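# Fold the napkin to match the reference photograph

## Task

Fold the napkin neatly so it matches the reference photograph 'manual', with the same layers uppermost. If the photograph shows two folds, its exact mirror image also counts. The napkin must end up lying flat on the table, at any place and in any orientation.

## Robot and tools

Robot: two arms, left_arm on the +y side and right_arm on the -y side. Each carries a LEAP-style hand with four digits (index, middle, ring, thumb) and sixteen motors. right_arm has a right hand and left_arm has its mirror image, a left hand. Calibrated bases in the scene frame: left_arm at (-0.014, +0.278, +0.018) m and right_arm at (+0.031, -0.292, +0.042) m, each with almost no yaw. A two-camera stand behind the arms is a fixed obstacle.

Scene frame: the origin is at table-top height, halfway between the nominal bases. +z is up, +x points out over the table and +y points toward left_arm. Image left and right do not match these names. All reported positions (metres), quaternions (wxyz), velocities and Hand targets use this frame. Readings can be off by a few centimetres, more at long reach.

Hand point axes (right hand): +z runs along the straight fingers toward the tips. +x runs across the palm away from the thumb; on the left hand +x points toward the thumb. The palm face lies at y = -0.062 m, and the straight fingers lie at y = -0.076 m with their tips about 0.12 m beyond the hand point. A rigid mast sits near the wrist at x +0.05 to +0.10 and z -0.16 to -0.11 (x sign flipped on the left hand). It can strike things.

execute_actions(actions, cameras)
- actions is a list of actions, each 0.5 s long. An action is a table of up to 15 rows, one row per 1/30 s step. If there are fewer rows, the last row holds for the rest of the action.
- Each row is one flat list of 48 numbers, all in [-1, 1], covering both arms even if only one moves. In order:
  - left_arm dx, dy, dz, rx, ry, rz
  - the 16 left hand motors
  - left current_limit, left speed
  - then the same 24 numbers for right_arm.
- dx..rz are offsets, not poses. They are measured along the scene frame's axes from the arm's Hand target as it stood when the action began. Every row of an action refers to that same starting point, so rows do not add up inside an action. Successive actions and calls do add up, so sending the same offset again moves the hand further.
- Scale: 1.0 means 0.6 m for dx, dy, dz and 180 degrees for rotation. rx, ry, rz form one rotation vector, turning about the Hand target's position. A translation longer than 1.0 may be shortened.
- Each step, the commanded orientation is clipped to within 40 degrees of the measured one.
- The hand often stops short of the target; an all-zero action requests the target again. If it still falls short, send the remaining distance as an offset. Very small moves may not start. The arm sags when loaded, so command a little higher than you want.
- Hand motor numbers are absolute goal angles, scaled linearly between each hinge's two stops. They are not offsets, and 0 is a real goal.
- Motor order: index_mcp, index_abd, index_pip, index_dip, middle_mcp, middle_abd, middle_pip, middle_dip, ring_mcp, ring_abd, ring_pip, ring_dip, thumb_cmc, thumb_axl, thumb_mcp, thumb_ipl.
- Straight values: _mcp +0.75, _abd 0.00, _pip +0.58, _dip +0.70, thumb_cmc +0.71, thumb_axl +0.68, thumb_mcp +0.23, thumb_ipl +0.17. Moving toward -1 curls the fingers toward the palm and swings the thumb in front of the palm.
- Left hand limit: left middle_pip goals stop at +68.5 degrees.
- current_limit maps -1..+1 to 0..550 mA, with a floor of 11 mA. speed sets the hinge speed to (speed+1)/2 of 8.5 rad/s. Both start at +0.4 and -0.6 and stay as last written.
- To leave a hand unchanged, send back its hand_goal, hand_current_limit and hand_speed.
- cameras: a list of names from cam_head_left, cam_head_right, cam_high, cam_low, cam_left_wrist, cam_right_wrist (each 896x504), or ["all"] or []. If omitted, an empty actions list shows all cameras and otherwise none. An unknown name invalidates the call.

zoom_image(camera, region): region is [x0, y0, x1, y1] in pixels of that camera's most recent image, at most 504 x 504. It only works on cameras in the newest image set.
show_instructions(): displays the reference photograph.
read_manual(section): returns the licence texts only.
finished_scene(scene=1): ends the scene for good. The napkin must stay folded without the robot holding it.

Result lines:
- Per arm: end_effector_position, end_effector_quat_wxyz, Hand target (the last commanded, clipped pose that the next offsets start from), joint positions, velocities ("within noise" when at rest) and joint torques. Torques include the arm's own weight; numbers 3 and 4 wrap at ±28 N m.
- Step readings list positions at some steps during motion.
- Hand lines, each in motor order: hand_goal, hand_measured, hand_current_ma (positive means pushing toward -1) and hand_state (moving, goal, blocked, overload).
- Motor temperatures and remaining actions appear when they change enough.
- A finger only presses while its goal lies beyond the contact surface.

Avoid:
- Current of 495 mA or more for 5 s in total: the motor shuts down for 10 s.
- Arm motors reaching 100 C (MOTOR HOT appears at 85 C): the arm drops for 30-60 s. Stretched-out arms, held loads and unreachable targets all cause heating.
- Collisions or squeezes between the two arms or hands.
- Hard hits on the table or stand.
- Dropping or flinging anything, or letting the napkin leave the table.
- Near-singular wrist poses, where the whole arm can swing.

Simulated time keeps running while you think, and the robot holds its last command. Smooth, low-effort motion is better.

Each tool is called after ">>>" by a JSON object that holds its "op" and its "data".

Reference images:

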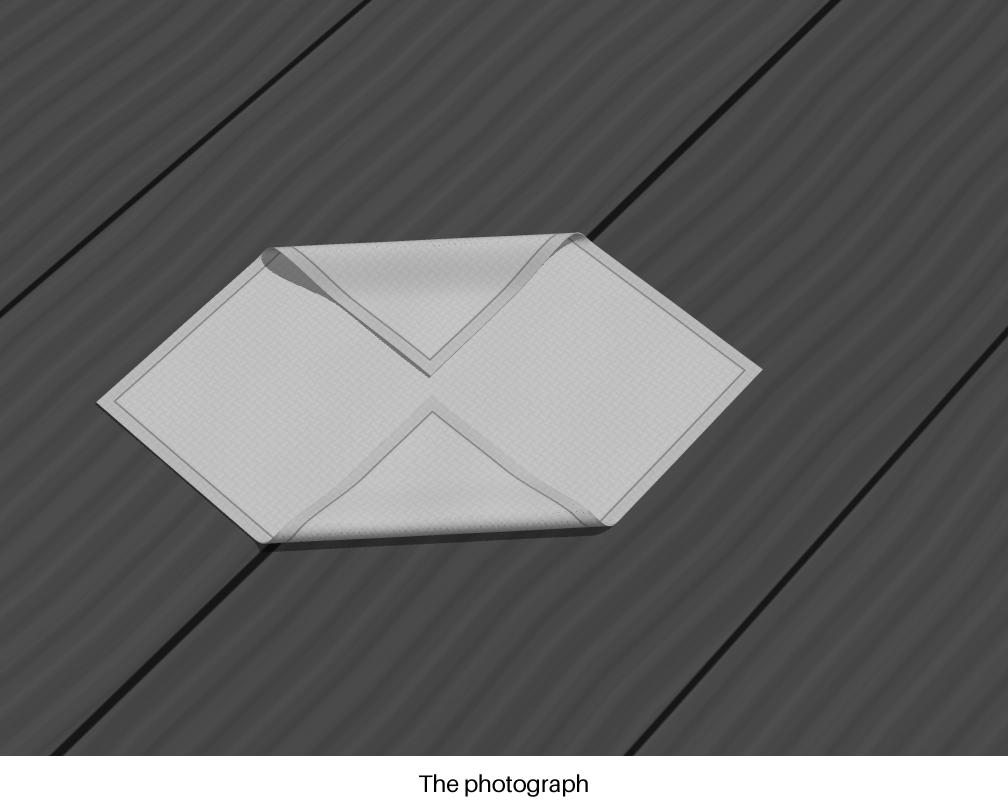

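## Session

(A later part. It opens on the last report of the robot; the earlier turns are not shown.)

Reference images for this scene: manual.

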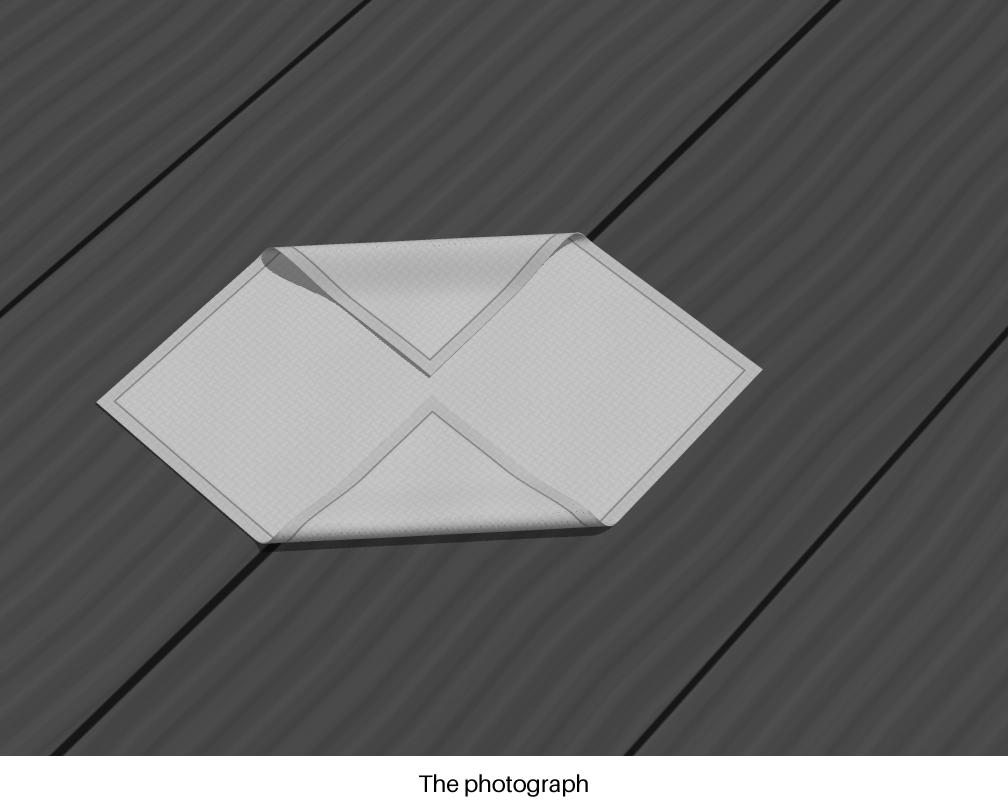

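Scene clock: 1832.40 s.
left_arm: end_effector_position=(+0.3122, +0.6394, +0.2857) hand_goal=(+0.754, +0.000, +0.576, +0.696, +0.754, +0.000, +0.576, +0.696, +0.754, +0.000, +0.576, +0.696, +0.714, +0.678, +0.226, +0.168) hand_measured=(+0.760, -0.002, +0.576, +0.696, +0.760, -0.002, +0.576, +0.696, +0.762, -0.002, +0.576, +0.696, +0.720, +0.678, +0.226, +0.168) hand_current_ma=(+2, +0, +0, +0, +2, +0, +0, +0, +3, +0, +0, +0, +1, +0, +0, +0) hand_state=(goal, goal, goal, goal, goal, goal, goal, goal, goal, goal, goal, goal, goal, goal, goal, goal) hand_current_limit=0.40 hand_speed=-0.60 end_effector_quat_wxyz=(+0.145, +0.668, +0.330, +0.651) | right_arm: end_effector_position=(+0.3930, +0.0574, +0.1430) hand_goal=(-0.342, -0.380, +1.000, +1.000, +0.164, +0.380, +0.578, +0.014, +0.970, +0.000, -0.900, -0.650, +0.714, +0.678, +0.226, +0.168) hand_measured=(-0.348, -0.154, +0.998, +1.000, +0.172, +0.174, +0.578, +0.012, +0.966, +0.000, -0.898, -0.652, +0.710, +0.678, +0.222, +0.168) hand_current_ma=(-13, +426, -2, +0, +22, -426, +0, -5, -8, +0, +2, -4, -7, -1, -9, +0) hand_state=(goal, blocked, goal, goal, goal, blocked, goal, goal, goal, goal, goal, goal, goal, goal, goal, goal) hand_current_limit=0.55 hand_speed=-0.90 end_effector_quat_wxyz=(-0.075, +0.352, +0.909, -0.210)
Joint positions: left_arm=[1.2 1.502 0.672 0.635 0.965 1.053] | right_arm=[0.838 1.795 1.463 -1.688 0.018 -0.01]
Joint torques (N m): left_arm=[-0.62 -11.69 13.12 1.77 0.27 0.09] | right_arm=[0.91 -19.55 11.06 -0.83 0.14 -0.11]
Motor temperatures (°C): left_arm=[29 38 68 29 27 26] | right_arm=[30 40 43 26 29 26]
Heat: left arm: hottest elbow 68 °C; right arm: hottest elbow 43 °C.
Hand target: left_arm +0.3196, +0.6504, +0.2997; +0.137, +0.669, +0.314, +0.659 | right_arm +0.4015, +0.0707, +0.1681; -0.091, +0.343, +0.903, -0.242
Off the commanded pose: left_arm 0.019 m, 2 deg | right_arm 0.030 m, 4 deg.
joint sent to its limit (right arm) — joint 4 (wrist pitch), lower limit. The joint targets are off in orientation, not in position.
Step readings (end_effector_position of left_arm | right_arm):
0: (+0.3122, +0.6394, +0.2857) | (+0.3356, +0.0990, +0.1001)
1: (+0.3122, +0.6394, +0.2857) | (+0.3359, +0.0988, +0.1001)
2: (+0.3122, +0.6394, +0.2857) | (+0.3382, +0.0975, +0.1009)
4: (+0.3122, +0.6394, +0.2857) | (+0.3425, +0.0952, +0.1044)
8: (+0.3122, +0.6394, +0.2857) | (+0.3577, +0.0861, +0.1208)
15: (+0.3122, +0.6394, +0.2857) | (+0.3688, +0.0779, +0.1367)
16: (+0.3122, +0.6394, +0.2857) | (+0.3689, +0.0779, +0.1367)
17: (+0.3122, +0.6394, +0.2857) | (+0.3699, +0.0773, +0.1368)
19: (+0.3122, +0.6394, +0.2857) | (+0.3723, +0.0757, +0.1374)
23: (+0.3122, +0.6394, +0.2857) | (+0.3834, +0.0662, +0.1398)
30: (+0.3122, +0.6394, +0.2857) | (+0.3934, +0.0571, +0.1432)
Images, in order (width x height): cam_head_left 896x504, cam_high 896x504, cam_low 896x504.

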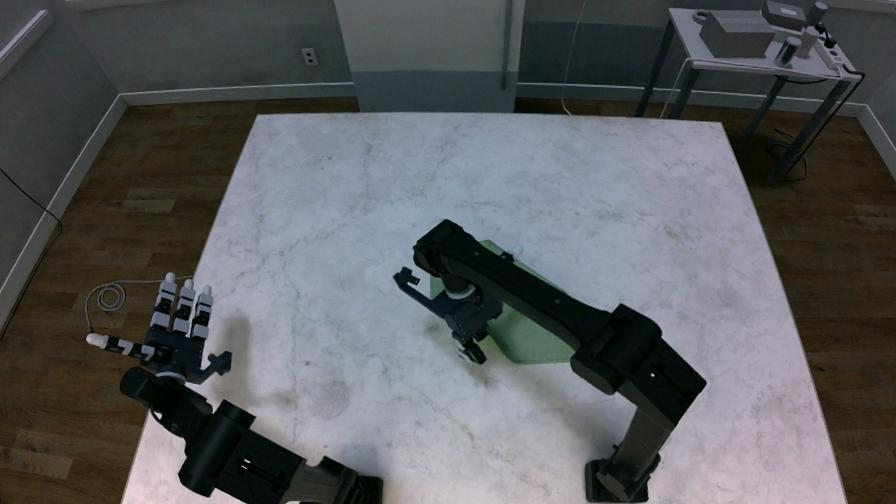

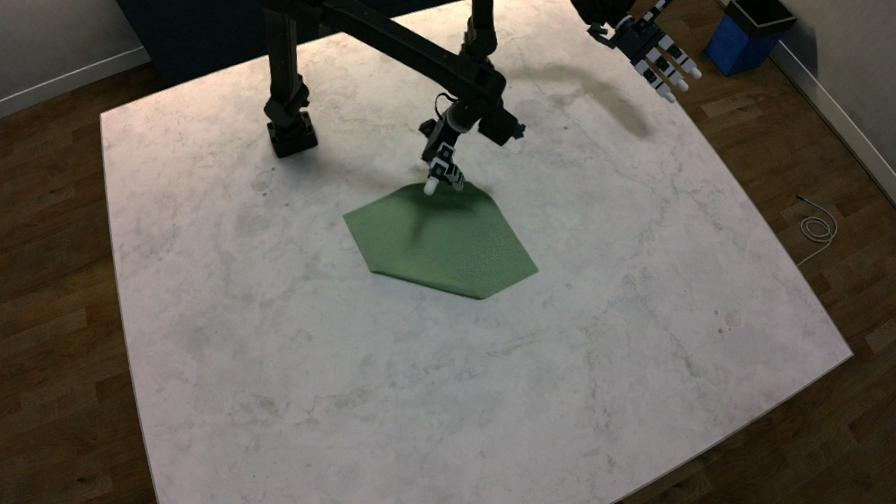

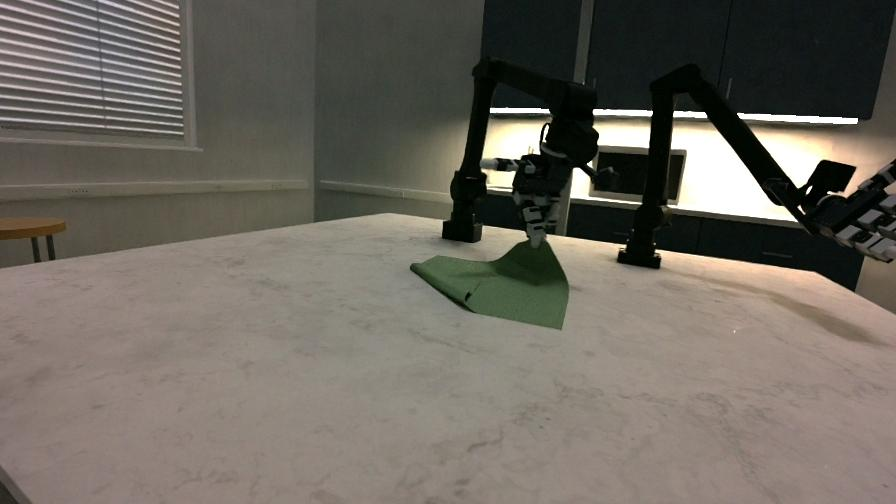

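>>> {"op": "execute_actions", "data": {"actions": [[[0,0,0,0,0,0,0.754,0,0.576,0.696,0.754,0,0.576,0.696,0.754,0,0.576,0.696,0.714,0.678,0.226,0.168,0.4,-0.6,0.028,-0.052,-0.045,0,0,0,-0.342,-0.38,1,1,0.164,0.38,0.577,0.0145,0.97,0,-0.9,-0.65,0.714,0.678,0.226,0.168,0.55,-0.9]],[[0,0,0,0,0,0,0.754,0,0.576,0.696,0.754,0,0.576,0.696,0.754,0,0.576,0.696,0.714,0.678,0.226,0.168,0.4,-0.6,0.03,-0.055,-0.06,0,0,0,-0.342,-0.38,1,1,0.164,0.38,0.577,0.0145,0.97,0,-0.9,-0.65,0.714,0.678,0.226,0.168,0.55,-0.9]]], "cameras": ["cam_low","cam_high","cam_head_left"]}}

>>> {"op": "zoom_image", "data": {"camera": "cam_low", "region": [400, 210, 600, 340]}}

>>> {"op": "zoom_image", "data": {"camera": "cam_high", "region": [330, 150, 550, 310]}}

Scene clock: 1844.97 s.
left_arm: end_effector_position=(+0.3122, +0.6394, +0.2857) hand_goal=(+0.754, +0.000, +0.576, +0.696, +0.754, +0.000, +0.576, +0.696, +0.754, +0.000, +0.576, +0.696, +0.714, +0.678, +0.226, +0.168) hand_measured=(+0.760, -0.002, +0.576, +0.696, +0.760, -0.002, +0.576, +0.696, +0.762, -0.002, +0.576, +0.696, +0.720, +0.678, +0.226, +0.168) hand_current_ma=(+2, +0, +0, +0, +2, +0, +0, +0, +3, +0, +0, +0, +1, +0, +0, +0) hand_state=(goal, goal, goal, goal, goal, goal, goal, goal, goal, goal, goal, goal, goal, goal, goal, goal) hand_current_limit=0.40 hand_speed=-0.60 end_effector_quat_wxyz=(+0.145, +0.668, +0.330, +0.651) | right_arm: end_effector_position=(+0.4364, +0.0027, +0.1055) hand_goal=(-0.342, -0.380, +1.000, +1.000, +0.164, +0.380, +0.578, +0.014, +0.970, +0.000, -0.900, -0.650, +0.714, +0.678, +0.226, +0.168) hand_measured=(-0.348, -0.154, +0.998, +1.000, +0.172, +0.174, +0.578, +0.012, +0.966, +0.000, -0.898, -0.652, +0.710, +0.678, +0.222, +0.168) hand_current_ma=(-13, +426, -2, +0, +22, -426, +0, -5, -8, +0, +2, -4, -7, -1, -9, +0) hand_state=(goal, blocked, goal, goal, goal, blocked, goal, goal, goal, goal, goal, goal, goal, goal, goal, goal) hand_current_limit=0.55 hand_speed=-0.90 end_effector_quat_wxyz=(-0.093, +0.349, +0.900, -0.245)
Joint positions: left_arm=[1.2 1.502 0.672 0.635 0.965 1.053] | right_arm=[0.7 1.87 1.459 -1.684 0.08 -0.129]
Joint torques (N m): left_arm=[-0.67 -11.63 13.12 1.77 0.27 0.1] | right_arm=[0.5 -18.14 7.1 -0.44 0.14 -0.11]
Motor temperatures (°C): left_arm=[29 38 68 29 27 26] | right_arm=[30 41 43 26 29 26]
Heat: left arm: hottest elbow 68 °C; right arm: hottest elbow 43 °C.
Hand target: left_arm +0.3196, +0.6504, +0.2997; +0.137, +0.669, +0.314, +0.659 | right_arm +0.4361, +0.0066, +0.1053; -0.091, +0.343, +0.903, -0.242
Off the commanded pose: left_arm 0.019 m, 2 deg | right_arm 0.004 m, 1 deg.
Step readings (end_effector_position of left_arm | right_arm):
0: (+0.3122, +0.6394, +0.2857) | (+0.3930, +0.0575, +0.1430)
1: (+0.3122, +0.6394, +0.2857) | (+0.3930, +0.0575, +0.1430)
2: (+0.3122, +0.6394, +0.2857) | (+0.3937, +0.0569, +0.1430)
4: (+0.3122, +0.6394, +0.2857) | (+0.3964, +0.0547, +0.1431)
8: (+0.3122, +0.6394, +0.2857) | (+0.4077, +0.0429, +0.1425)
15: (+0.3122, +0.6394, +0.2857) | (+0.4165, +0.0327, +0.1381)
16: (+0.3122, +0.6394, +0.2857) | (+0.4165, +0.0329, +0.1376)
17: (+0.3122, +0.6394, +0.2857) | (+0.4174, +0.0319, +0.1368)
19: (+0.3122, +0.6394, +0.2857) | (+0.4193, +0.0294, +0.1330)
23: (+0.3122, +0.6394, +0.2857) | (+0.4292, +0.0158, +0.1193)
30: (+0.3122, +0.6394, +0.2857) | (+0.4368, +0.0021, +0.1056)
Images, in order (width x height): cam_head_left 896x504, cam_high 896x504, cam_low 896x504.

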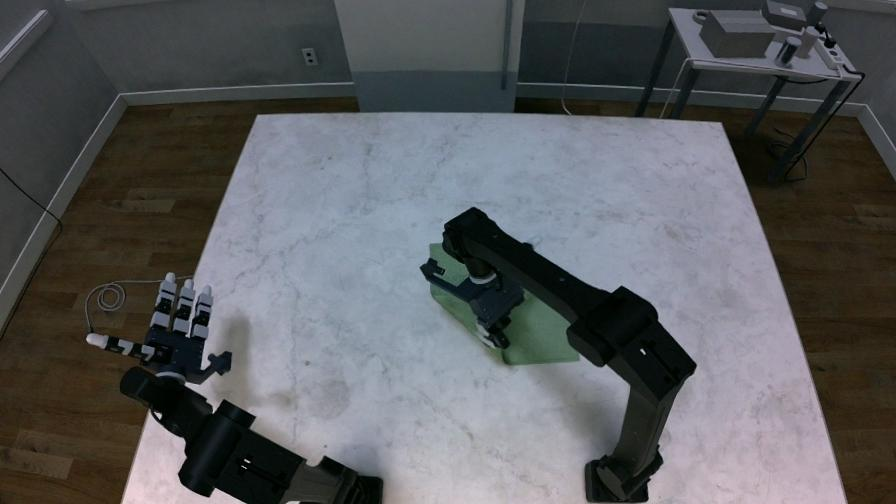

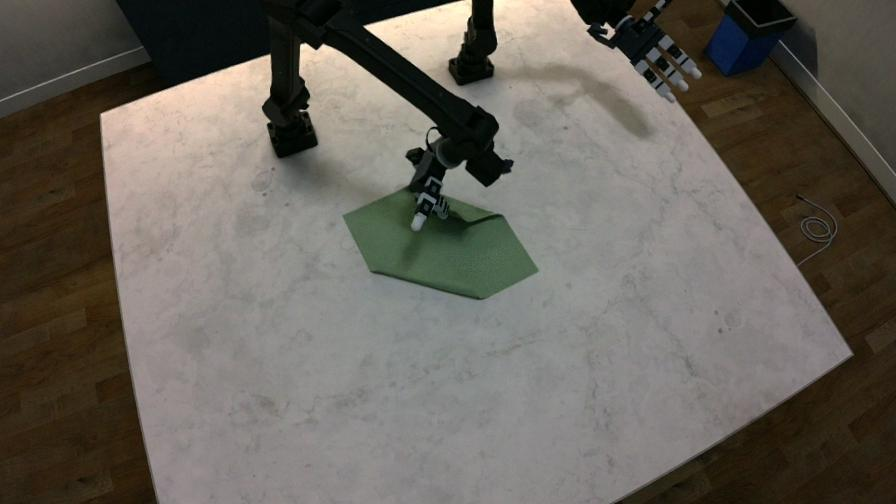

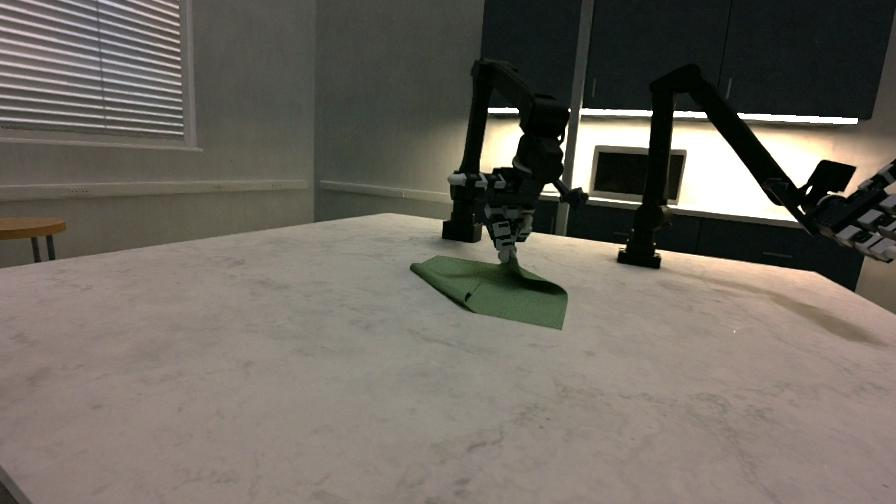

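Scaled by 2.520.

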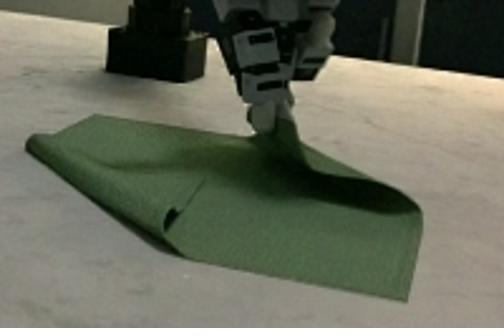

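Scaled by 2.291.

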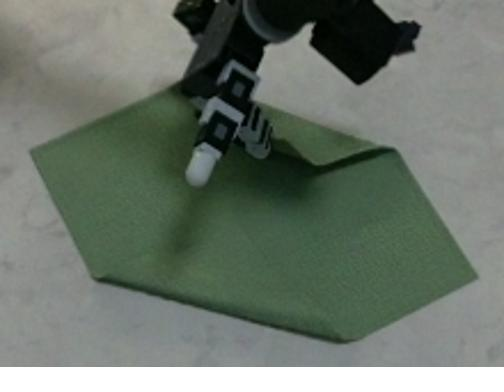

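>>> {"op": "execute_actions", "data": {"actions": [[[0,0,0,0,0,0,0.754,0,0.576,0.696,0.754,0,0.576,0.696,0.754,0,0.576,0.696,0.714,0.678,0.226,0.168,0.4,-0.6,0.003,-0.003,-0.055,0,0,0,-0.342,-0.38,1,1,0.164,0.38,0.577,0.0145,0.97,0,-0.9,-0.65,0.714,0.678,0.226,0.168,0.55,-0.9]]], "cameras": ["cam_low","cam_high"]}}

>>> {"op": "zoom_image", "data": {"camera": "cam_low", "region": [440, 240, 580, 330]}}

>>> {"op": "zoom_image", "data": {"camera": "cam_high", "region": [330, 150, 550, 310]}}

Scene clock: 1852.27 s.
left_arm: end_effector_position=(+0.3122, +0.6394, +0.2857) hand_goal=(+0.754, +0.000, +0.576, +0.696, +0.754, +0.000, +0.576, +0.696, +0.754, +0.000, +0.576, +0.696, +0.714, +0.678, +0.226, +0.168) hand_measured=(+0.760, -0.002, +0.576, +0.696, +0.760, -0.002, +0.576, +0.696, +0.762, -0.002, +0.576, +0.696, +0.720, +0.678, +0.226, +0.168) hand_current_ma=(+2, +0, +0, +0, +2, +0, +0, +0, +3, +0, +0, +0, +1, +0, +0, +0) hand_state=(goal, goal, goal, goal, goal, goal, goal, goal, goal, goal, goal, goal, goal, goal, goal, goal) hand_current_limit=0.40 hand_speed=-0.60 end_effector_quat_wxyz=(+0.145, +0.668, +0.330, +0.651) | right_arm: end_effector_position=(+0.4370, +0.0033, +0.0733) hand_goal=(-0.342, -0.380, +1.000, +1.000, +0.164, +0.380, +0.578, +0.014, +0.970, +0.000, -0.900, -0.650, +0.714, +0.678, +0.226, +0.168) hand_measured=(-0.348, -0.154, +0.998, +1.000, +0.172, +0.174, +0.578, +0.012, +0.966, +0.000, -0.898, -0.652, +0.710, +0.678, +0.222, +0.168) hand_current_ma=(-13, +426, -2, +0, +22, -426, +0, -5, -8, +0, +2, -4, -7, -1, -9, +0) hand_state=(goal, blocked, goal, goal, goal, blocked, goal, goal, goal, goal, goal, goal, goal, goal, goal, goal) hand_current_limit=0.55 hand_speed=-0.90 end_effector_quat_wxyz=(-0.092, +0.347, +0.901, -0.244)
Joint positions: left_arm=[1.2 1.502 0.672 0.635 0.965 1.053] | right_arm=[0.7 1.907 1.423 -1.609 0.081 -0.133]
Joint torques (N m): left_arm=[-0.62 -11.63 13.12 1.78 0.27 0.1] | right_arm=[0.21 -18.55 6.78 -0.44 0.19 -0.13]
Motor temperatures (°C): left_arm=[29 38 68 29 27 26] | right_arm=[30 40 43 26 29 26]
Heat: left arm: hottest elbow 68 °C; right arm: hottest elbow 43 °C.
Hand target: left_arm +0.3196, +0.6504, +0.2997; +0.137, +0.669, +0.314, +0.659 | right_arm +0.4379, +0.0049, +0.0723; -0.091, +0.343, +0.903, -0.242
Off the commanded pose: left_arm 0.019 m, 2 deg | right_arm 0.002 m, 1 deg.
Step readings (end_effector_position of left_arm | right_arm):
0: (+0.3122, +0.6394, +0.2857) | (+0.4364, +0.0027, +0.1055)
1: (+0.3122, +0.6394, +0.2857) | (+0.4365, +0.0028, +0.1055)
2: (+0.3122, +0.6394, +0.2857) | (+0.4372, +0.0034, +0.1044)
4: (+0.3122, +0.6394, +0.2857) | (+0.4390, +0.0048, +0.1004)
8: (+0.3122, +0.6394, +0.2857) | (+0.4383, +0.0043, +0.0861)
15: (+0.3122, +0.6394, +0.2857) | (+0.4369, +0.0032, +0.0733)
Images, in order (width x height): cam_high 896x504, cam_low 896x504.

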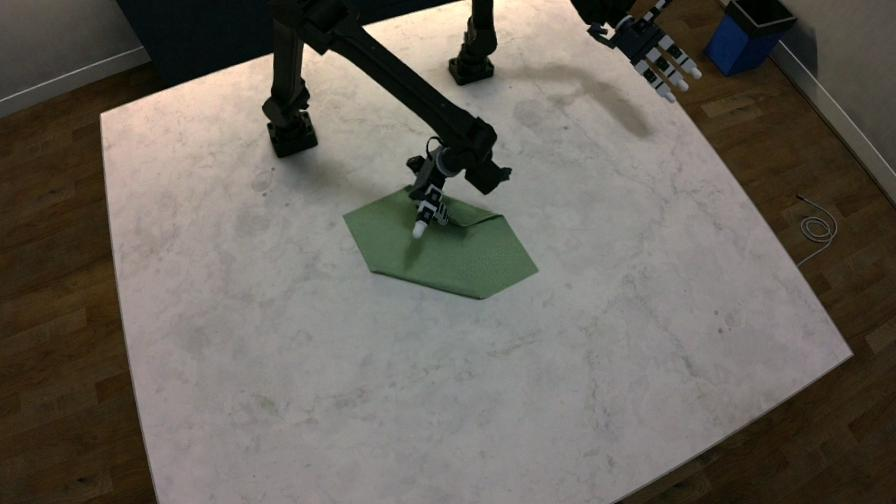

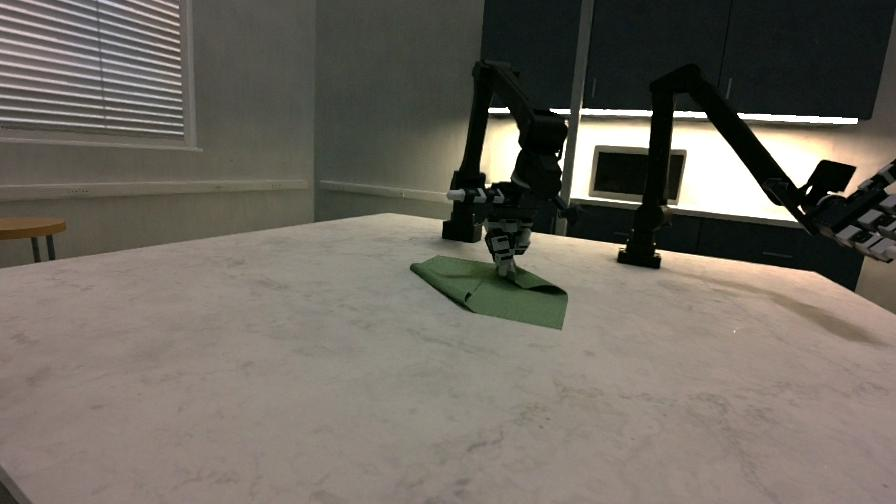

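Scaled by 3.600.

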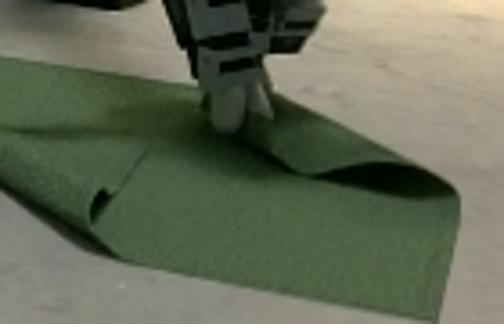

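Scaled by 2.291.

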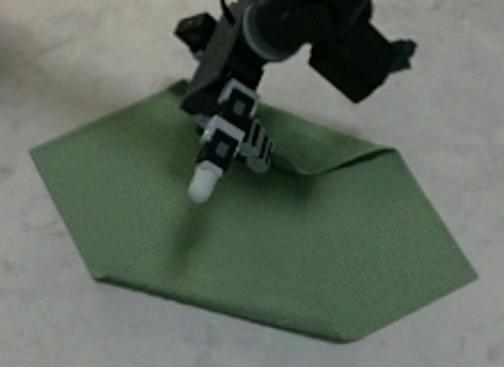

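>>> {"op": "execute_actions", "data": {"actions": [[[0,0,0,0,0,0,0.754,0,0.576,0.696,0.754,0,0.576,0.696,0.754,0,0.576,0.696,0.714,0.678,0.226,0.168,0.4,-0.6,0,0,-0.01,0,0,0,-0.342,-0.38,1,1,0.164,0.38,0.577,0.0145,0.97,0,-0.9,-0.65,0.714,0.678,0.226,0.168,0.55,-0.9]],[[0,0,0,0,0,0,0.754,0,0.576,0.696,0.754,0,0.576,0.696,0.754,0,0.576,0.696,0.714,0.678,0.226,0.168,0.4,-0.6,0,0,0,0,0,0,-0.342,-0.02,1,1,0.164,0.02,0.577,0.0145,0.97,0,-0.9,-0.65,0.714,0.678,0.226,0.168,0.4,-0.9]],[[0,0,0,0,0,0,0.754,0,0.576,0.696,0.754,0,0.576,0.696,0.754,0,0.576,0.696,0.714,0.678,0.226,0.168,0.4,-0.6,0.032,0.025,0.07,0,0,0,-0.342,0,1,1,0.164,0,0.577,0.0145,0.97,0,-0.9,-0.65,0.714,0.678,0.226,0.168,0.4,-0.9]]], "cameras": ["cam_low"]}}

>>> {"op": "zoom_image", "data": {"camera": "cam_low", "region": [440, 240, 580, 330]}}

Scene clock: 1867.50 s.
left_arm: end_effector_position=(+0.3122, +0.6394, +0.2857) hand_goal=(+0.754, +0.000, +0.576, +0.696, +0.754, +0.000, +0.576, +0.696, +0.754, +0.000, +0.576, +0.696, +0.714, +0.678, +0.226, +0.168) hand_measured=(+0.760, -0.002, +0.576, +0.696, +0.760, -0.002, +0.576, +0.696, +0.762, -0.002, +0.576, +0.696, +0.720, +0.678, +0.226, +0.168) hand_current_ma=(+2, +0, +0, +0, +2, +0, +0, +0, +3, +0, +0, +0, +1, +0, +0, +0) hand_state=(goal, goal, goal, goal, goal, goal, goal, goal, goal, goal, goal, goal, goal, goal, goal, goal) hand_current_limit=0.40 hand_speed=-0.60 end_effector_quat_wxyz=(+0.145, +0.668, +0.330, +0.651) | right_arm: end_effector_position=(+0.4456, +0.0102, +0.0966) hand_goal=(-0.342, +0.000, +1.000, +1.000, +0.164, +0.000, +0.578, +0.014, +0.970, +0.000, -0.900, -0.650, +0.714, +0.678, +0.226, +0.168) hand_measured=(-0.338, -0.004, +0.998, +1.000, +0.168, +0.004, +0.578, +0.012, +0.966, +0.000, -0.898, -0.652, +0.710, +0.678, +0.222, +0.168) hand_current_ma=(+8, -5, -2, +0, +7, +6, +0, -3, -8, +0, +2, -4, -7, -1, -9, +0) hand_state=(goal, goal, goal, goal, goal, goal, goal, goal, goal, goal, goal, goal, goal, goal, goal, goal) hand_current_limit=0.40 hand_speed=-0.90 end_effector_quat_wxyz=(-0.094, +0.346, +0.900, -0.248)
Joint positions: left_arm=[1.2 1.502 0.672 0.635 0.965 1.053] | right_arm=[0.7 1.912 1.496 -1.686 0.082 -0.135]
Joint torques (N m): left_arm=[-0.62 -11.63 13.12 1.78 0.27 0.09] | right_arm=[0.38 -18.73 10.65 -0.98 0.18 -0.12]
Motor temperatures (°C): left_arm=[29 38 69 29 27 26] | right_arm=[30 41 43 26 29 26]
Heat: left arm: hottest elbow 69 °C; right arm: hottest elbow 43 °C.
Hand target: left_arm +0.3196, +0.6504, +0.2997; +0.137, +0.669, +0.314, +0.659 | right_arm +0.4572, +0.0199, +0.1082; -0.091, +0.343, +0.903, -0.242
Off the commanded pose: left_arm 0.019 m, 2 deg | right_arm 0.019 m, 1 deg.
joint sent to its limit (right arm) — joint 4 (wrist pitch), lower limit. The joint targets still meet the commanded pose.
Step readings (end_effector_position of left_arm | right_arm):
0: (+0.3122, +0.6394, +0.2857) | (+0.4370, +0.0033, +0.0733)
1: (+0.3122, +0.6394, +0.2857) | (+0.4370, +0.0033, +0.0733)
2: (+0.3122, +0.6394, +0.2857) | (+0.4373, +0.0035, +0.0732)
4: (+0.3122, +0.6394, +0.2857) | (+0.4381, +0.0042, +0.0730)
8: (+0.3122, +0.6394, +0.2857) | (+0.4393, +0.0052, +0.0728)
15: (+0.3122, +0.6394, +0.2857) | (+0.4397, +0.0055, +0.0727)
16: (+0.3122, +0.6394, +0.2857) | (+0.4397, +0.0055, +0.0727)
17: (+0.3122, +0.6394, +0.2857) | (+0.4397, +0.0055, +0.0727)
19: (+0.3122, +0.6394, +0.2857) | (+0.4397, +0.0055, +0.0727)
23: (+0.3122, +0.6394, +0.2857) | (+0.4397, +0.0055, +0.0727)
30: (+0.3122, +0.6394, +0.2857) | (+0.4397, +0.0055, +0.0727)
31: (+0.3122, +0.6394, +0.2857) | (+0.4397, +0.0055, +0.0727)
32: (+0.3122, +0.6394, +0.2857) | (+0.4389, +0.0050, +0.0730)
34: (+0.3122, +0.6394, +0.2857) | (+0.4361, +0.0027, +0.0760)
38: (+0.3122, +0.6394, +0.2857) | (+0.4399, +0.0056, +0.0880)
45: (+0.3122, +0.6394, +0.2857) | (+0.4460, +0.0106, +0.0964)
Images, in order (width x height): cam_low 896x504.

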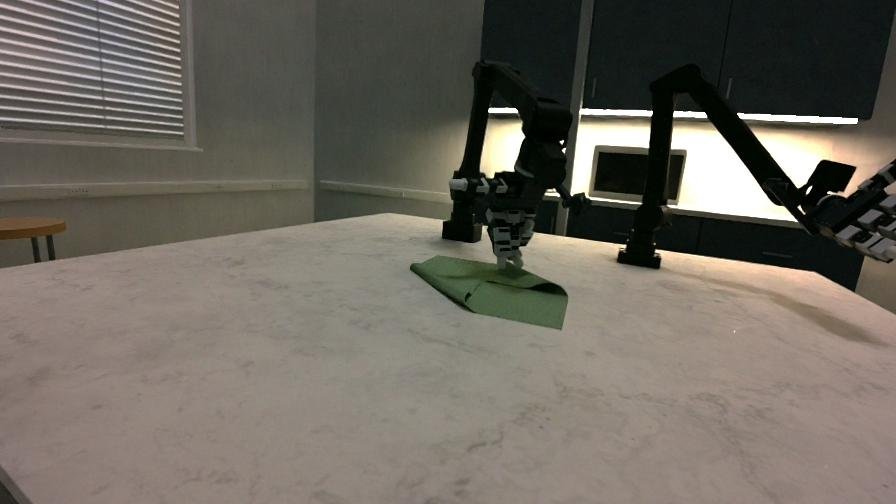

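Scaled by 3.600.

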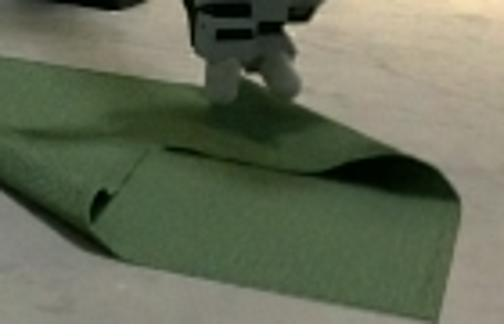

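>>> {"op": "execute_actions", "data": {"actions": [[[0,0,0,0,0,0,0.754,0,0.576,0.696,0.754,0,0.576,0.696,0.754,0,0.576,0.696,0.714,0.678,0.226,0.168,0.4,-0.6,0,0,0.08,0,0,0,-0.342,0,1,1,0.164,0,0.577,0.0145,0.97,0,-0.9,-0.65,0.714,0.678,0.226,0.168,0.4,-0.85]],[[0,0,0,0,0,0,0.754,0,0.576,0.696,0.754,0,0.576,0.696,0.754,0,0.576,0.696,0.714,0.678,0.226,0.168,0.4,-0.6,0.01,-0.18,0.04,0,0,0,-0.342,0,1,1,0.164,0,0.577,0.0145,0.97,0,-0.9,-0.65,0.714,0.678,0.226,0.168,0.4,-0.85]],[[0,0,0,0,0,0,0.754,0,0.576,0.696,0.754,0,0.576,0.696,0.754,0,0.576,0.696,0.714,0.678,0.226,0.168,0.4,-0.6,0,-0.2,0.0,0,0,0,-0.342,0.05,1,1,0.164,-0.05,0.577,0.0145,0.97,0,-0.9,-0.65,0.714,0.678,0.226,0.168,0.4,-0.85]],[[0,0,0,0,0,0,0.754,0,0.576,0.696,0.754,0,0.576,0.696,0.754,0,0.576,0.696,0.714,0.678,0.226,0.168,0.4,-0.6,0,-0.15,0.0,0,0,0,-0.342,0.05,1,1,0.164,-0.05,0.577,0.0145,0.97,0,-0.9,-0.65,0.714,0.678,0.226,0.168,0.4,-0.85]]], "cameras": ["cam_head_left","cam_low","cam_high"]}}

>>> {"op": "zoom_image", "data": {"camera": "cam_head_left", "region": [410, 220, 610, 390]}}

>>> {"op": "zoom_image", "data": {"camera": "cam_head_left", "region": [475, 260, 545, 330]}}

>>> {"op": "zoom_image", "data": {"camera": "cam_low", "region": [400, 240, 580, 335]}}

Scene clock: 1880.80 s.
left_arm: end_effector_position=(+0.3122, +0.6394, +0.2857) hand_goal=(+0.754, +0.000, +0.576, +0.696, +0.754, +0.000, +0.576, +0.696, +0.754, +0.000, +0.576, +0.696, +0.714, +0.678, +0.226, +0.168) hand_measured=(+0.760, -0.002, +0.576, +0.696, +0.760, -0.002, +0.576, +0.696, +0.762, -0.002, +0.576, +0.696, +0.720, +0.678, +0.226, +0.168) hand_current_ma=(+2, +0, +0, +0, +2, +0, +0, +0, +3, +0, +0, +0, +1, +0, +0, +0) hand_state=(goal, goal, goal, goal, goal, goal, goal, goal, goal, goal, goal, goal, goal, goal, goal, goal) hand_current_limit=0.40 hand_speed=-0.60 end_effector_quat_wxyz=(+0.145, +0.668, +0.330, +0.651) | right_arm: end_effector_position=(+0.4612, -0.3015, +0.1730) hand_goal=(-0.342, +0.050, +1.000, +1.000, +0.164, -0.050, +0.578, +0.014, +0.970, +0.000, -0.900, -0.650, +0.714, +0.678, +0.226, +0.168) hand_measured=(-0.338, +0.048, +0.998, +1.000, +0.164, -0.048, +0.578, +0.012, +0.966, +0.000, -0.898, -0.652, +0.710, +0.678, +0.222, +0.168) hand_current_ma=(+10, -4, -2, +0, +1, +4, +0, -3, -8, +0, +2, -4, -8, -1, -9, +0) hand_state=(goal, goal, goal, goal, goal, goal, goal, goal, goal, goal, goal, goal, goal, goal, goal, goal) hand_current_limit=0.40 hand_speed=-0.85 end_effector_quat_wxyz=(-0.102, +0.346, +0.899, -0.248)
Joint positions: left_arm=[1.2 1.502 0.672 0.635 0.965 1.053] | right_arm=[0.061 1.58 1.267 -1.666 0.37 -0.717]
Joint torques (N m): left_arm=[-0.62 -11.69 13.12 1.78 0.27 0.1] | right_arm=[0.21 -16.15 7.86 -0.12 0.2 -0.11]
Motor temperatures (°C): left_arm=[29 38 69 29 27 26] | right_arm=[30 41 43 26 29 26]
Heat: left arm: hottest elbow 69 °C; right arm: hottest elbow 43 °C.
Hand target: left_arm +0.3196, +0.6504, +0.2997; +0.137, +0.669, +0.314, +0.659 | right_arm +0.4633, -0.2982, +0.1804; -0.091, +0.343, +0.903, -0.242
Off the commanded pose: left_arm 0.019 m, 2 deg | right_arm 0.008 m, 2 deg.
Step readings (end_effector_position of left_arm | right_arm):
0: (+0.3122, +0.6394, +0.2857) | (+0.4456, +0.0102, +0.0966)
1: (+0.3122, +0.6394, +0.2857) | (+0.4456, +0.0102, +0.0966)
2: (+0.3122, +0.6394, +0.2857) | (+0.4456, +0.0102, +0.0969)
4: (+0.3122, +0.6394, +0.2857) | (+0.4461, +0.0105, +0.1001)
8: (+0.3122, +0.6394, +0.2857) | (+0.4479, +0.0121, +0.1187)
15: (+0.3122, +0.6394, +0.2857) | (+0.4490, +0.0130, +0.1433)
16: (+0.3122, +0.6394, +0.2857) | (+0.4494, +0.0125, +0.1434)
17: (+0.3122, +0.6394, +0.2857) | (+0.4503, +0.0099, +0.1433)
19: (+0.3122, +0.6394, +0.2857) | (+0.4508, -0.0066, +0.1434)
23: (+0.3122, +0.6394, +0.2857) | (+0.4593, -0.0611, +0.1531)
30: (+0.3122, +0.6394, +0.2857) | (+0.4733, -0.0974, +0.1788)
31: (+0.3122, +0.6394, +0.2857) | (+0.4725, -0.0967, +0.1794)
32: (+0.3122, +0.6394, +0.2857) | (+0.4713, -0.0998, +0.1788)
34: (+0.3122, +0.6394, +0.2857) | (+0.4648, -0.1166, +0.1738)
38: (+0.3122, +0.6394, +0.2857) | (+0.4630, -0.1782, +0.1663)
45: (+0.3122, +0.6394, +0.2857) | (+0.4680, -0.2189, +0.1715)
46: (+0.3122, +0.6394, +0.2857) | (+0.4676, -0.2179, +0.1723)
47: (+0.3122, +0.6394, +0.2857) | (+0.4671, -0.2198, +0.1726)
49: (+0.3122, +0.6394, +0.2857) | (+0.4650, -0.2317, +0.1726)
53: (+0.3122, +0.6394, +0.2857) | (+0.4623, -0.2792, +0.1724)
60: (+0.3122, +0.6394, +0.2857) | (+0.4617, -0.3072, +0.1734)
Images, in order (width x height): cam_head_left 896x504, cam_high 896x504, cam_low 896x504.

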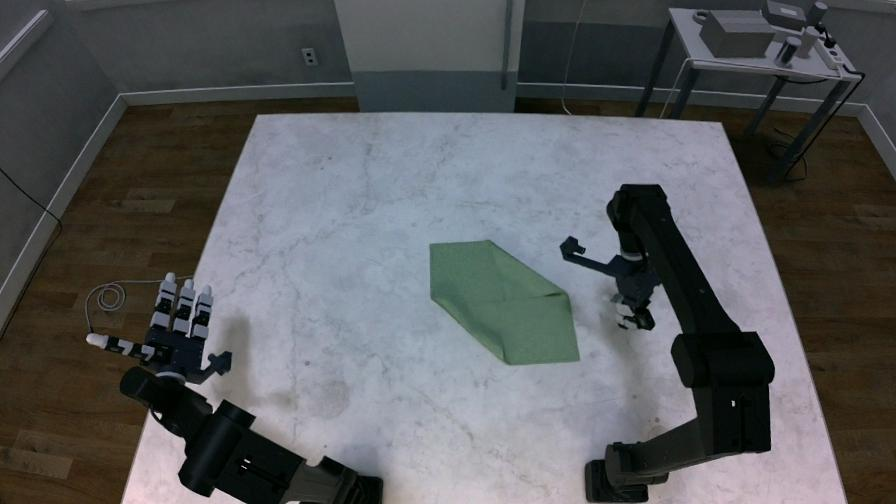

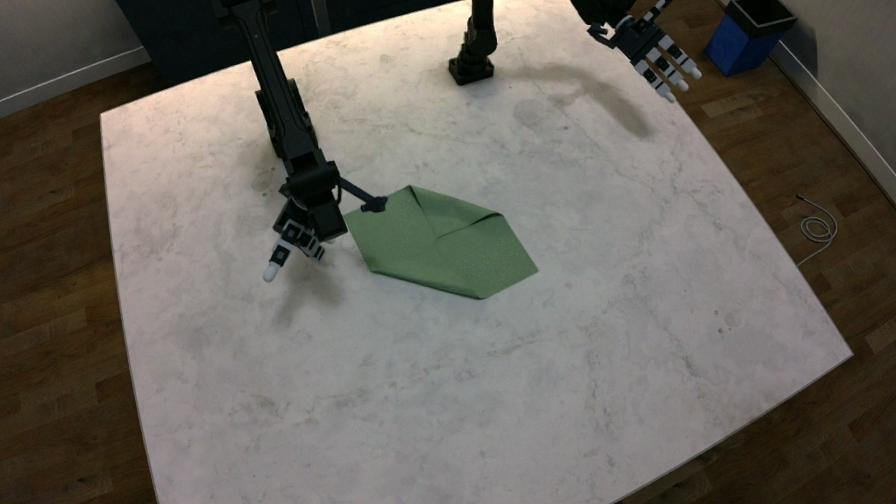

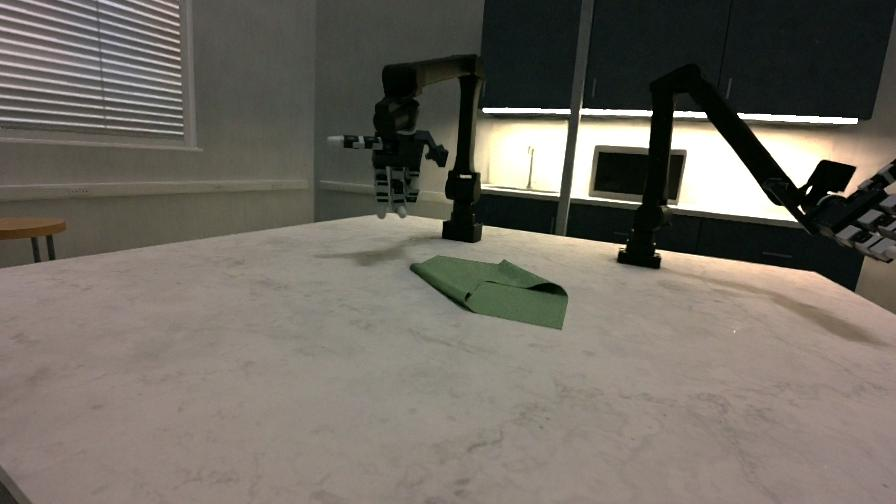

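Scaled by 2.520.

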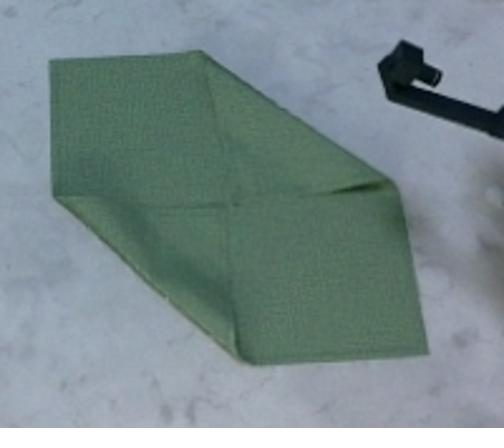

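Scaled by 7.200.

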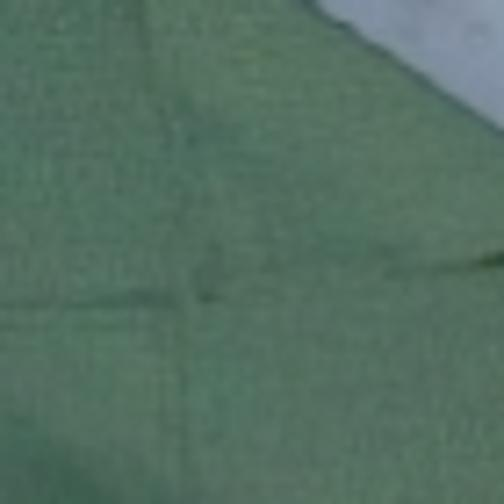

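Scaled by 2.800.

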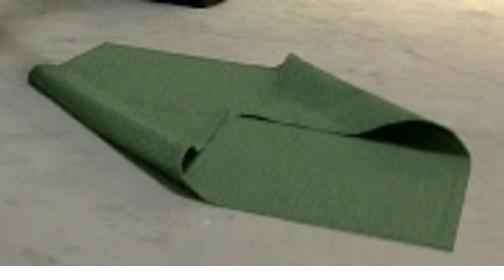

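>>> {"op": "execute_actions", "data": {"actions": [[[0,0,0,0,0,0,0.754,0,0.576,0.696,0.754,0,0.576,0.696,0.754,0,0.576,0.696,0.714,0.678,0.226,0.168,0.4,-0.6,0.067,0.217,-0.01,0,0,0,-0.342,-0.1,1,1,0.164,0.1,0.577,0.0145,0.97,0,-0.9,-0.65,0.714,0.678,0.226,0.168,0.4,-0.85]],[[0,0,0,0,0,0,0.754,0,0.576,0.696,0.754,0,0.576,0.696,0.754,0,0.576,0.696,0.714,0.678,0.226,0.168,0.4,-0.6,0.07,0.227,-0.04,0,0,0,-0.342,-0.1,1,1,0.164,0.1,0.577,0.0145,0.97,0,-0.9,-0.65,0.714,0.678,0.226,0.168,0.4,-0.85]],[[0,0,0,0,0,0,0.754,0,0.576,0.696,0.754,0,0.576,0.696,0.754,0,0.576,0.696,0.714,0.678,0.226,0.168,0.4,-0.6,0.01,0.01,0.0,0,0,0,-0.342,-0.1,1,1,0.164,0.1,0.577,0.0145,0.97,0,-0.9,-0.65,0.714,0.678,0.226,0.168,0.4,-0.85]]], "cameras": ["cam_low"]}}

>>> {"op": "zoom_image", "data": {"camera": "cam_low", "region": [440, 240, 520, 305]}}

Scene clock: 1941.80 s.
left_arm: end_effector_position=(+0.3122, +0.6394, +0.2857) hand_goal=(+0.754, +0.000, +0.576, +0.696, +0.754, +0.000, +0.576, +0.696, +0.754, +0.000, +0.576, +0.696, +0.714, +0.678, +0.226, +0.168) hand_measured=(+0.760, -0.002, +0.576, +0.696, +0.760, -0.002, +0.576, +0.696, +0.762, -0.002, +0.576, +0.696, +0.720, +0.678, +0.226, +0.168) hand_current_ma=(+2, +0, +0, +0, +2, +0, +0, +0, +3, +0, +0, +0, +1, +0, +0, +0) hand_state=(goal, goal, goal, goal, goal, goal, goal, goal, goal, goal, goal, goal, goal, goal, goal, goal) hand_current_limit=0.40 hand_speed=-0.60 end_effector_quat_wxyz=(+0.145, +0.668, +0.330, +0.651) | right_arm: end_effector_position=(+0.5363, -0.0365, +0.1377) hand_goal=(-0.342, -0.100, +1.000, +1.000, +0.164, +0.100, +0.578, +0.014, +0.970, +0.000, -0.900, -0.650, +0.714, +0.678, +0.226, +0.168) hand_measured=(-0.334, -0.098, +1.000, +1.000, +0.166, +0.098, +0.578, +0.012, +0.968, +0.000, -0.898, -0.652, +0.710, +0.678, +0.222, +0.168) hand_current_ma=(+17, +4, -1, +0, +4, -4, +0, -3, -5, +0, +2, -4, -6, -1, -9, +0) hand_state=(goal, goal, goal, goal, goal, goal, goal, goal, goal, goal, goal, goal, goal, goal, goal, goal) hand_current_limit=0.40 hand_speed=-0.85 end_effector_quat_wxyz=(-0.066, +0.338, +0.916, -0.207)
Joint positions: left_arm=[1.2 1.502 0.672 0.635 0.965 1.053] | right_arm=[0.531 1.923 1.64 -1.696 0.166 -0.319]
Joint torques (N m): left_arm=[-0.62 -11.69 13.12 1.78 0.27 0.1] | right_arm=[0.26 -19.25 11.77 -0.38 0.16 0.06]
Motor temperatures (°C): left_arm=[29 38 69 29 27 26] | right_arm=[30 40 42 25 29 26]
Heat: left arm: hottest elbow 69 °C; right arm: hottest elbow 42 °C.
Hand target: left_arm +0.3196, +0.6504, +0.2997; +0.137, +0.669, +0.314, +0.659 | right_arm +0.5513, -0.0259, +0.1503; -0.091, +0.343, +0.903, -0.242
Off the commanded pose: left_arm 0.019 m, 2 deg | right_arm 0.022 m, 5 deg.
joint sent to its limit (right arm) — joint 4 (wrist pitch), lower limit. The joint targets are off in orientation, not in position.
Step readings (end_effector_position of left_arm | right_arm):
0: (+0.3122, +0.6394, +0.2857) | (+0.4611, -0.3014, +0.1730)
1: (+0.3122, +0.6394, +0.2857) | (+0.4611, -0.2998, +0.1729)
2: (+0.3122, +0.6394, +0.2857) | (+0.4614, -0.2946, +0.1725)
4: (+0.3122, +0.6394, +0.2857) | (+0.4621, -0.2702, +0.1710)
8: (+0.3122, +0.6394, +0.2857) | (+0.4685, -0.1950, +0.1654)
15: (+0.3122, +0.6394, +0.2857) | (+0.4793, -0.1578, +0.1556)
16: (+0.3122, +0.6394, +0.2857) | (+0.4808, -0.1601, +0.1556)
17: (+0.3122, +0.6394, +0.2857) | (+0.4831, -0.1581, +0.1561)
19: (+0.3122, +0.6394, +0.2857) | (+0.4962, -0.1410, +0.1577)
23: (+0.3122, +0.6394, +0.2857) | (+0.5167, -0.0720, +0.1515)
30: (+0.3122, +0.6394, +0.2857) | (+0.5110, -0.0229, +0.1266)
31: (+0.3122, +0.6394, +0.2857) | (+0.5128, -0.0254, +0.1258)
32: (+0.3122, +0.6394, +0.2857) | (+0.5151, -0.0281, +0.1259)
34: (+0.3122, +0.6394, +0.2857) | (+0.5217, -0.0328, +0.1286)
38: (+0.3122, +0.6394, +0.2857) | (+0.5337, -0.0370, +0.1365)
45: (+0.3122, +0.6394, +0.2857) | (+0.5363, -0.0365, +0.1386)
Images, in order (width x height): cam_low 896x504.

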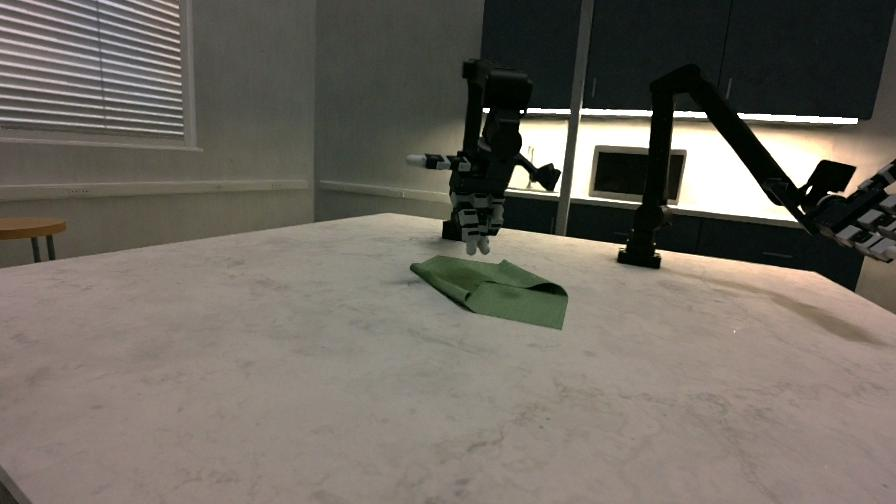

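Scaled by 6.300.

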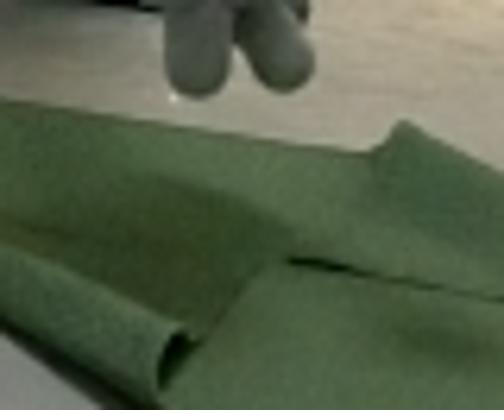

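>>> {"op": "execute_actions", "data": {"actions": [[[0,0,0,0,0,0,0.754,0,0.576,0.696,0.754,0,0.576,0.696,0.754,0,0.576,0.696,0.714,0.678,0.226,0.168,0.4,-0.6,-0.006,-0.008,-0.085,0,0,0,-0.342,-0.1,1,1,0.164,0.1,0.577,0.0145,0.97,0,-0.9,-0.65,0.714,0.678,0.226,0.168,0.4,-0.85]]], "cameras": []}}

Scene clock: 1946.47 s.
left_arm: end_effector_position=(+0.3122, +0.6394, +0.2857) hand_goal=(+0.754, +0.000, +0.576, +0.696, +0.754, +0.000, +0.576, +0.696, +0.754, +0.000, +0.576, +0.696, +0.714, +0.678, +0.226, +0.168) hand_measured=(+0.760, -0.002, +0.576, +0.696, +0.760, -0.002, +0.576, +0.696, +0.762, -0.002, +0.576, +0.696, +0.720, +0.678, +0.226, +0.168) hand_current_ma=(+2, +0, +0, +0, +2, +0, +0, +0, +3, +0, +0, +0, +1, +0, +0, +0) hand_state=(goal, goal, goal, goal, goal, goal, goal, goal, goal, goal, goal, goal, goal, goal, goal, goal) hand_current_limit=0.40 hand_speed=-0.60 end_effector_quat_wxyz=(+0.145, +0.668, +0.330, +0.651) | right_arm: end_effector_position=(+0.5327, -0.0398, +0.0786) hand_goal=(-0.342, -0.100, +1.000, +1.000, +0.164, +0.100, +0.578, +0.014, +0.970, +0.000, -0.900, -0.650, +0.714, +0.678, +0.226, +0.168) hand_measured=(-0.334, -0.098, +1.000, +1.000, +0.166, +0.098, +0.578, +0.012, +0.968, +0.000, -0.898, -0.652, +0.710, +0.678, +0.222, +0.168) hand_current_ma=(+17, +4, -1, +0, +4, -4, +0, -3, -5, +0, +2, -4, -6, -1, -9, +0) hand_state=(goal, goal, goal, goal, goal, goal, goal, goal, goal, goal, goal, goal, goal, goal, goal, goal) hand_current_limit=0.40 hand_speed=-0.85 end_effector_quat_wxyz=(-0.098, +0.335, +0.904, -0.247)
Joint positions: left_arm=[1.2 1.502 0.672 0.635 0.965 1.053] | right_arm=[0.531 2.036 1.647 -1.696 0.166 -0.307]
Joint torques (N m): left_arm=[-0.56 -11.63 13.14 1.77 0.27 0.1] | right_arm=[0.5 -22.18 10.56 -0.73 0.16 0.04]
Motor temperatures (°C): left_arm=[29 38 69 29 27 26] | right_arm=[30 39 43 25 29 26]
Heat: left arm: hottest elbow 69 °C; right arm: hottest elbow 43 °C.
Hand target: left_arm +0.3196, +0.6504, +0.2997; +0.137, +0.669, +0.314, +0.659 | right_arm +0.5478, -0.0306, +0.0994; -0.091, +0.343, +0.903, -0.242
Off the commanded pose: left_arm 0.019 m, 2 deg | right_arm 0.027 m, 1 deg.
joint sent to its limit (right arm) — joint 4 (wrist pitch), lower limit. The joint targets still meet the commanded pose.
Step readings (end_effector_position of left_arm | right_arm):
0: (+0.3122, +0.6394, +0.2857) | (+0.5363, -0.0366, +0.1375)
1: (+0.3122, +0.6394, +0.2857) | (+0.5363, -0.0366, +0.1373)
2: (+0.3122, +0.6394, +0.2857) | (+0.5365, -0.0366, +0.1361)
4: (+0.3122, +0.6394, +0.2857) | (+0.5374, -0.0363, +0.1304)
8: (+0.3122, +0.6394, +0.2857) | (+0.5358, -0.0377, +0.1046)
15: (+0.3122, +0.6394, +0.2857) | (+0.5324, -0.0398, +0.0780)
No camera images: "cameras" was empty.

>>> {"op": "execute_actions", "data": {"actions": [[[0,0,0,0,0,0,0.754,0,0.576,0.696,0.754,0,0.576,0.696,0.754,0,0.576,0.696,0.714,0.678,0.226,0.168,0.4,-0.6,0.03,0.016,0.015,0,0,0,-0.342,-0.1,1,1,0.164,0.1,0.577,0.0145,0.97,0,-0.9,-0.65,0.714,0.678,0.226,0.168,0.4,-0.85]]], "cameras": []}}

Scene clock: 1951.33 s.
left_arm: end_effector_position=(+0.3122, +0.6394, +0.2857) hand_goal=(+0.754, +0.000, +0.576, +0.696, +0.754, +0.000, +0.576, +0.696, +0.754, +0.000, +0.576, +0.696, +0.714, +0.678, +0.226, +0.168) hand_measured=(+0.760, -0.002, +0.576, +0.696, +0.760, -0.002, +0.576, +0.696, +0.762, -0.002, +0.576, +0.696, +0.720, +0.678, +0.226, +0.168) hand_current_ma=(+2, +0, +0, +0, +2, +0, +0, +0, +3, +0, +0, +0, +1, +0, +0, +0) hand_state=(goal, goal, goal, goal, goal, goal, goal, goal, goal, goal, goal, goal, goal, goal, goal, goal) hand_current_limit=0.40 hand_speed=-0.60 end_effector_quat_wxyz=(+0.145, +0.668, +0.330, +0.651) | right_arm: end_effector_position=(+0.5497, -0.0302, +0.0944) hand_goal=(-0.342, -0.100, +1.000, +1.000, +0.164, +0.100, +0.578, +0.014, +0.970, +0.000, -0.900, -0.650, +0.714, +0.678, +0.226, +0.168) hand_measured=(-0.334, -0.098, +1.000, +1.000, +0.166, +0.098, +0.578, +0.012, +0.968, +0.000, -0.898, -0.652, +0.710, +0.678, +0.222, +0.168) hand_current_ma=(+17, +4, -1, +0, +4, -4, +0, -3, -5, +0, +2, -4, -6, -1, -9, +0) hand_state=(goal, goal, goal, goal, goal, goal, goal, goal, goal, goal, goal, goal, goal, goal, goal, goal) hand_current_limit=0.40 hand_speed=-0.85 end_effector_quat_wxyz=(-0.083, +0.339, +0.909, -0.229)
Joint positions: left_arm=[1.2 1.502 0.672 0.635 0.965 1.053] | right_arm=[0.531 2.036 1.696 -1.696 0.166 -0.307]
Joint torques (N m): left_arm=[-0.62 -11.69 13.12 1.77 0.27 0.1] | right_arm=[0.32 -21.3 11.29 -0.5 0.19 -0.02]
Motor temperatures (°C): left_arm=[29 38 69 29 27 26] | right_arm=[30 40 44 25 29 26]
Heat: left arm: hottest elbow 69 °C; right arm: hottest elbow 44 °C.
Hand target: left_arm +0.3196, +0.6504, +0.2997; +0.137, +0.669, +0.314, +0.659 | right_arm +0.5658, -0.0211, +0.1084; -0.091, +0.343, +0.903, -0.242
Off the commanded pose: left_arm 0.019 m, 2 deg | right_arm 0.023 m, 2 deg.
joint sent to its limit (right arm) — joint 4 (wrist pitch), lower limit. The joint targets are off in orientation, not in position.
Step readings (end_effector_position of left_arm | right_arm):
0: (+0.3122, +0.6394, +0.2857) | (+0.5327, -0.0398, +0.0786)
1: (+0.3122, +0.6394, +0.2857) | (+0.5327, -0.0398, +0.0786)
2: (+0.3122, +0.6394, +0.2857) | (+0.5331, -0.0396, +0.0789)
4: (+0.3122, +0.6394, +0.2857) | (+0.5357, -0.0381, +0.0813)
8: (+0.3122, +0.6394, +0.2857) | (+0.5452, -0.0328, +0.0900)
15: (+0.3122, +0.6394, +0.2857) | (+0.5497, -0.0302, +0.0944)
No camera images: "cameras" was empty.


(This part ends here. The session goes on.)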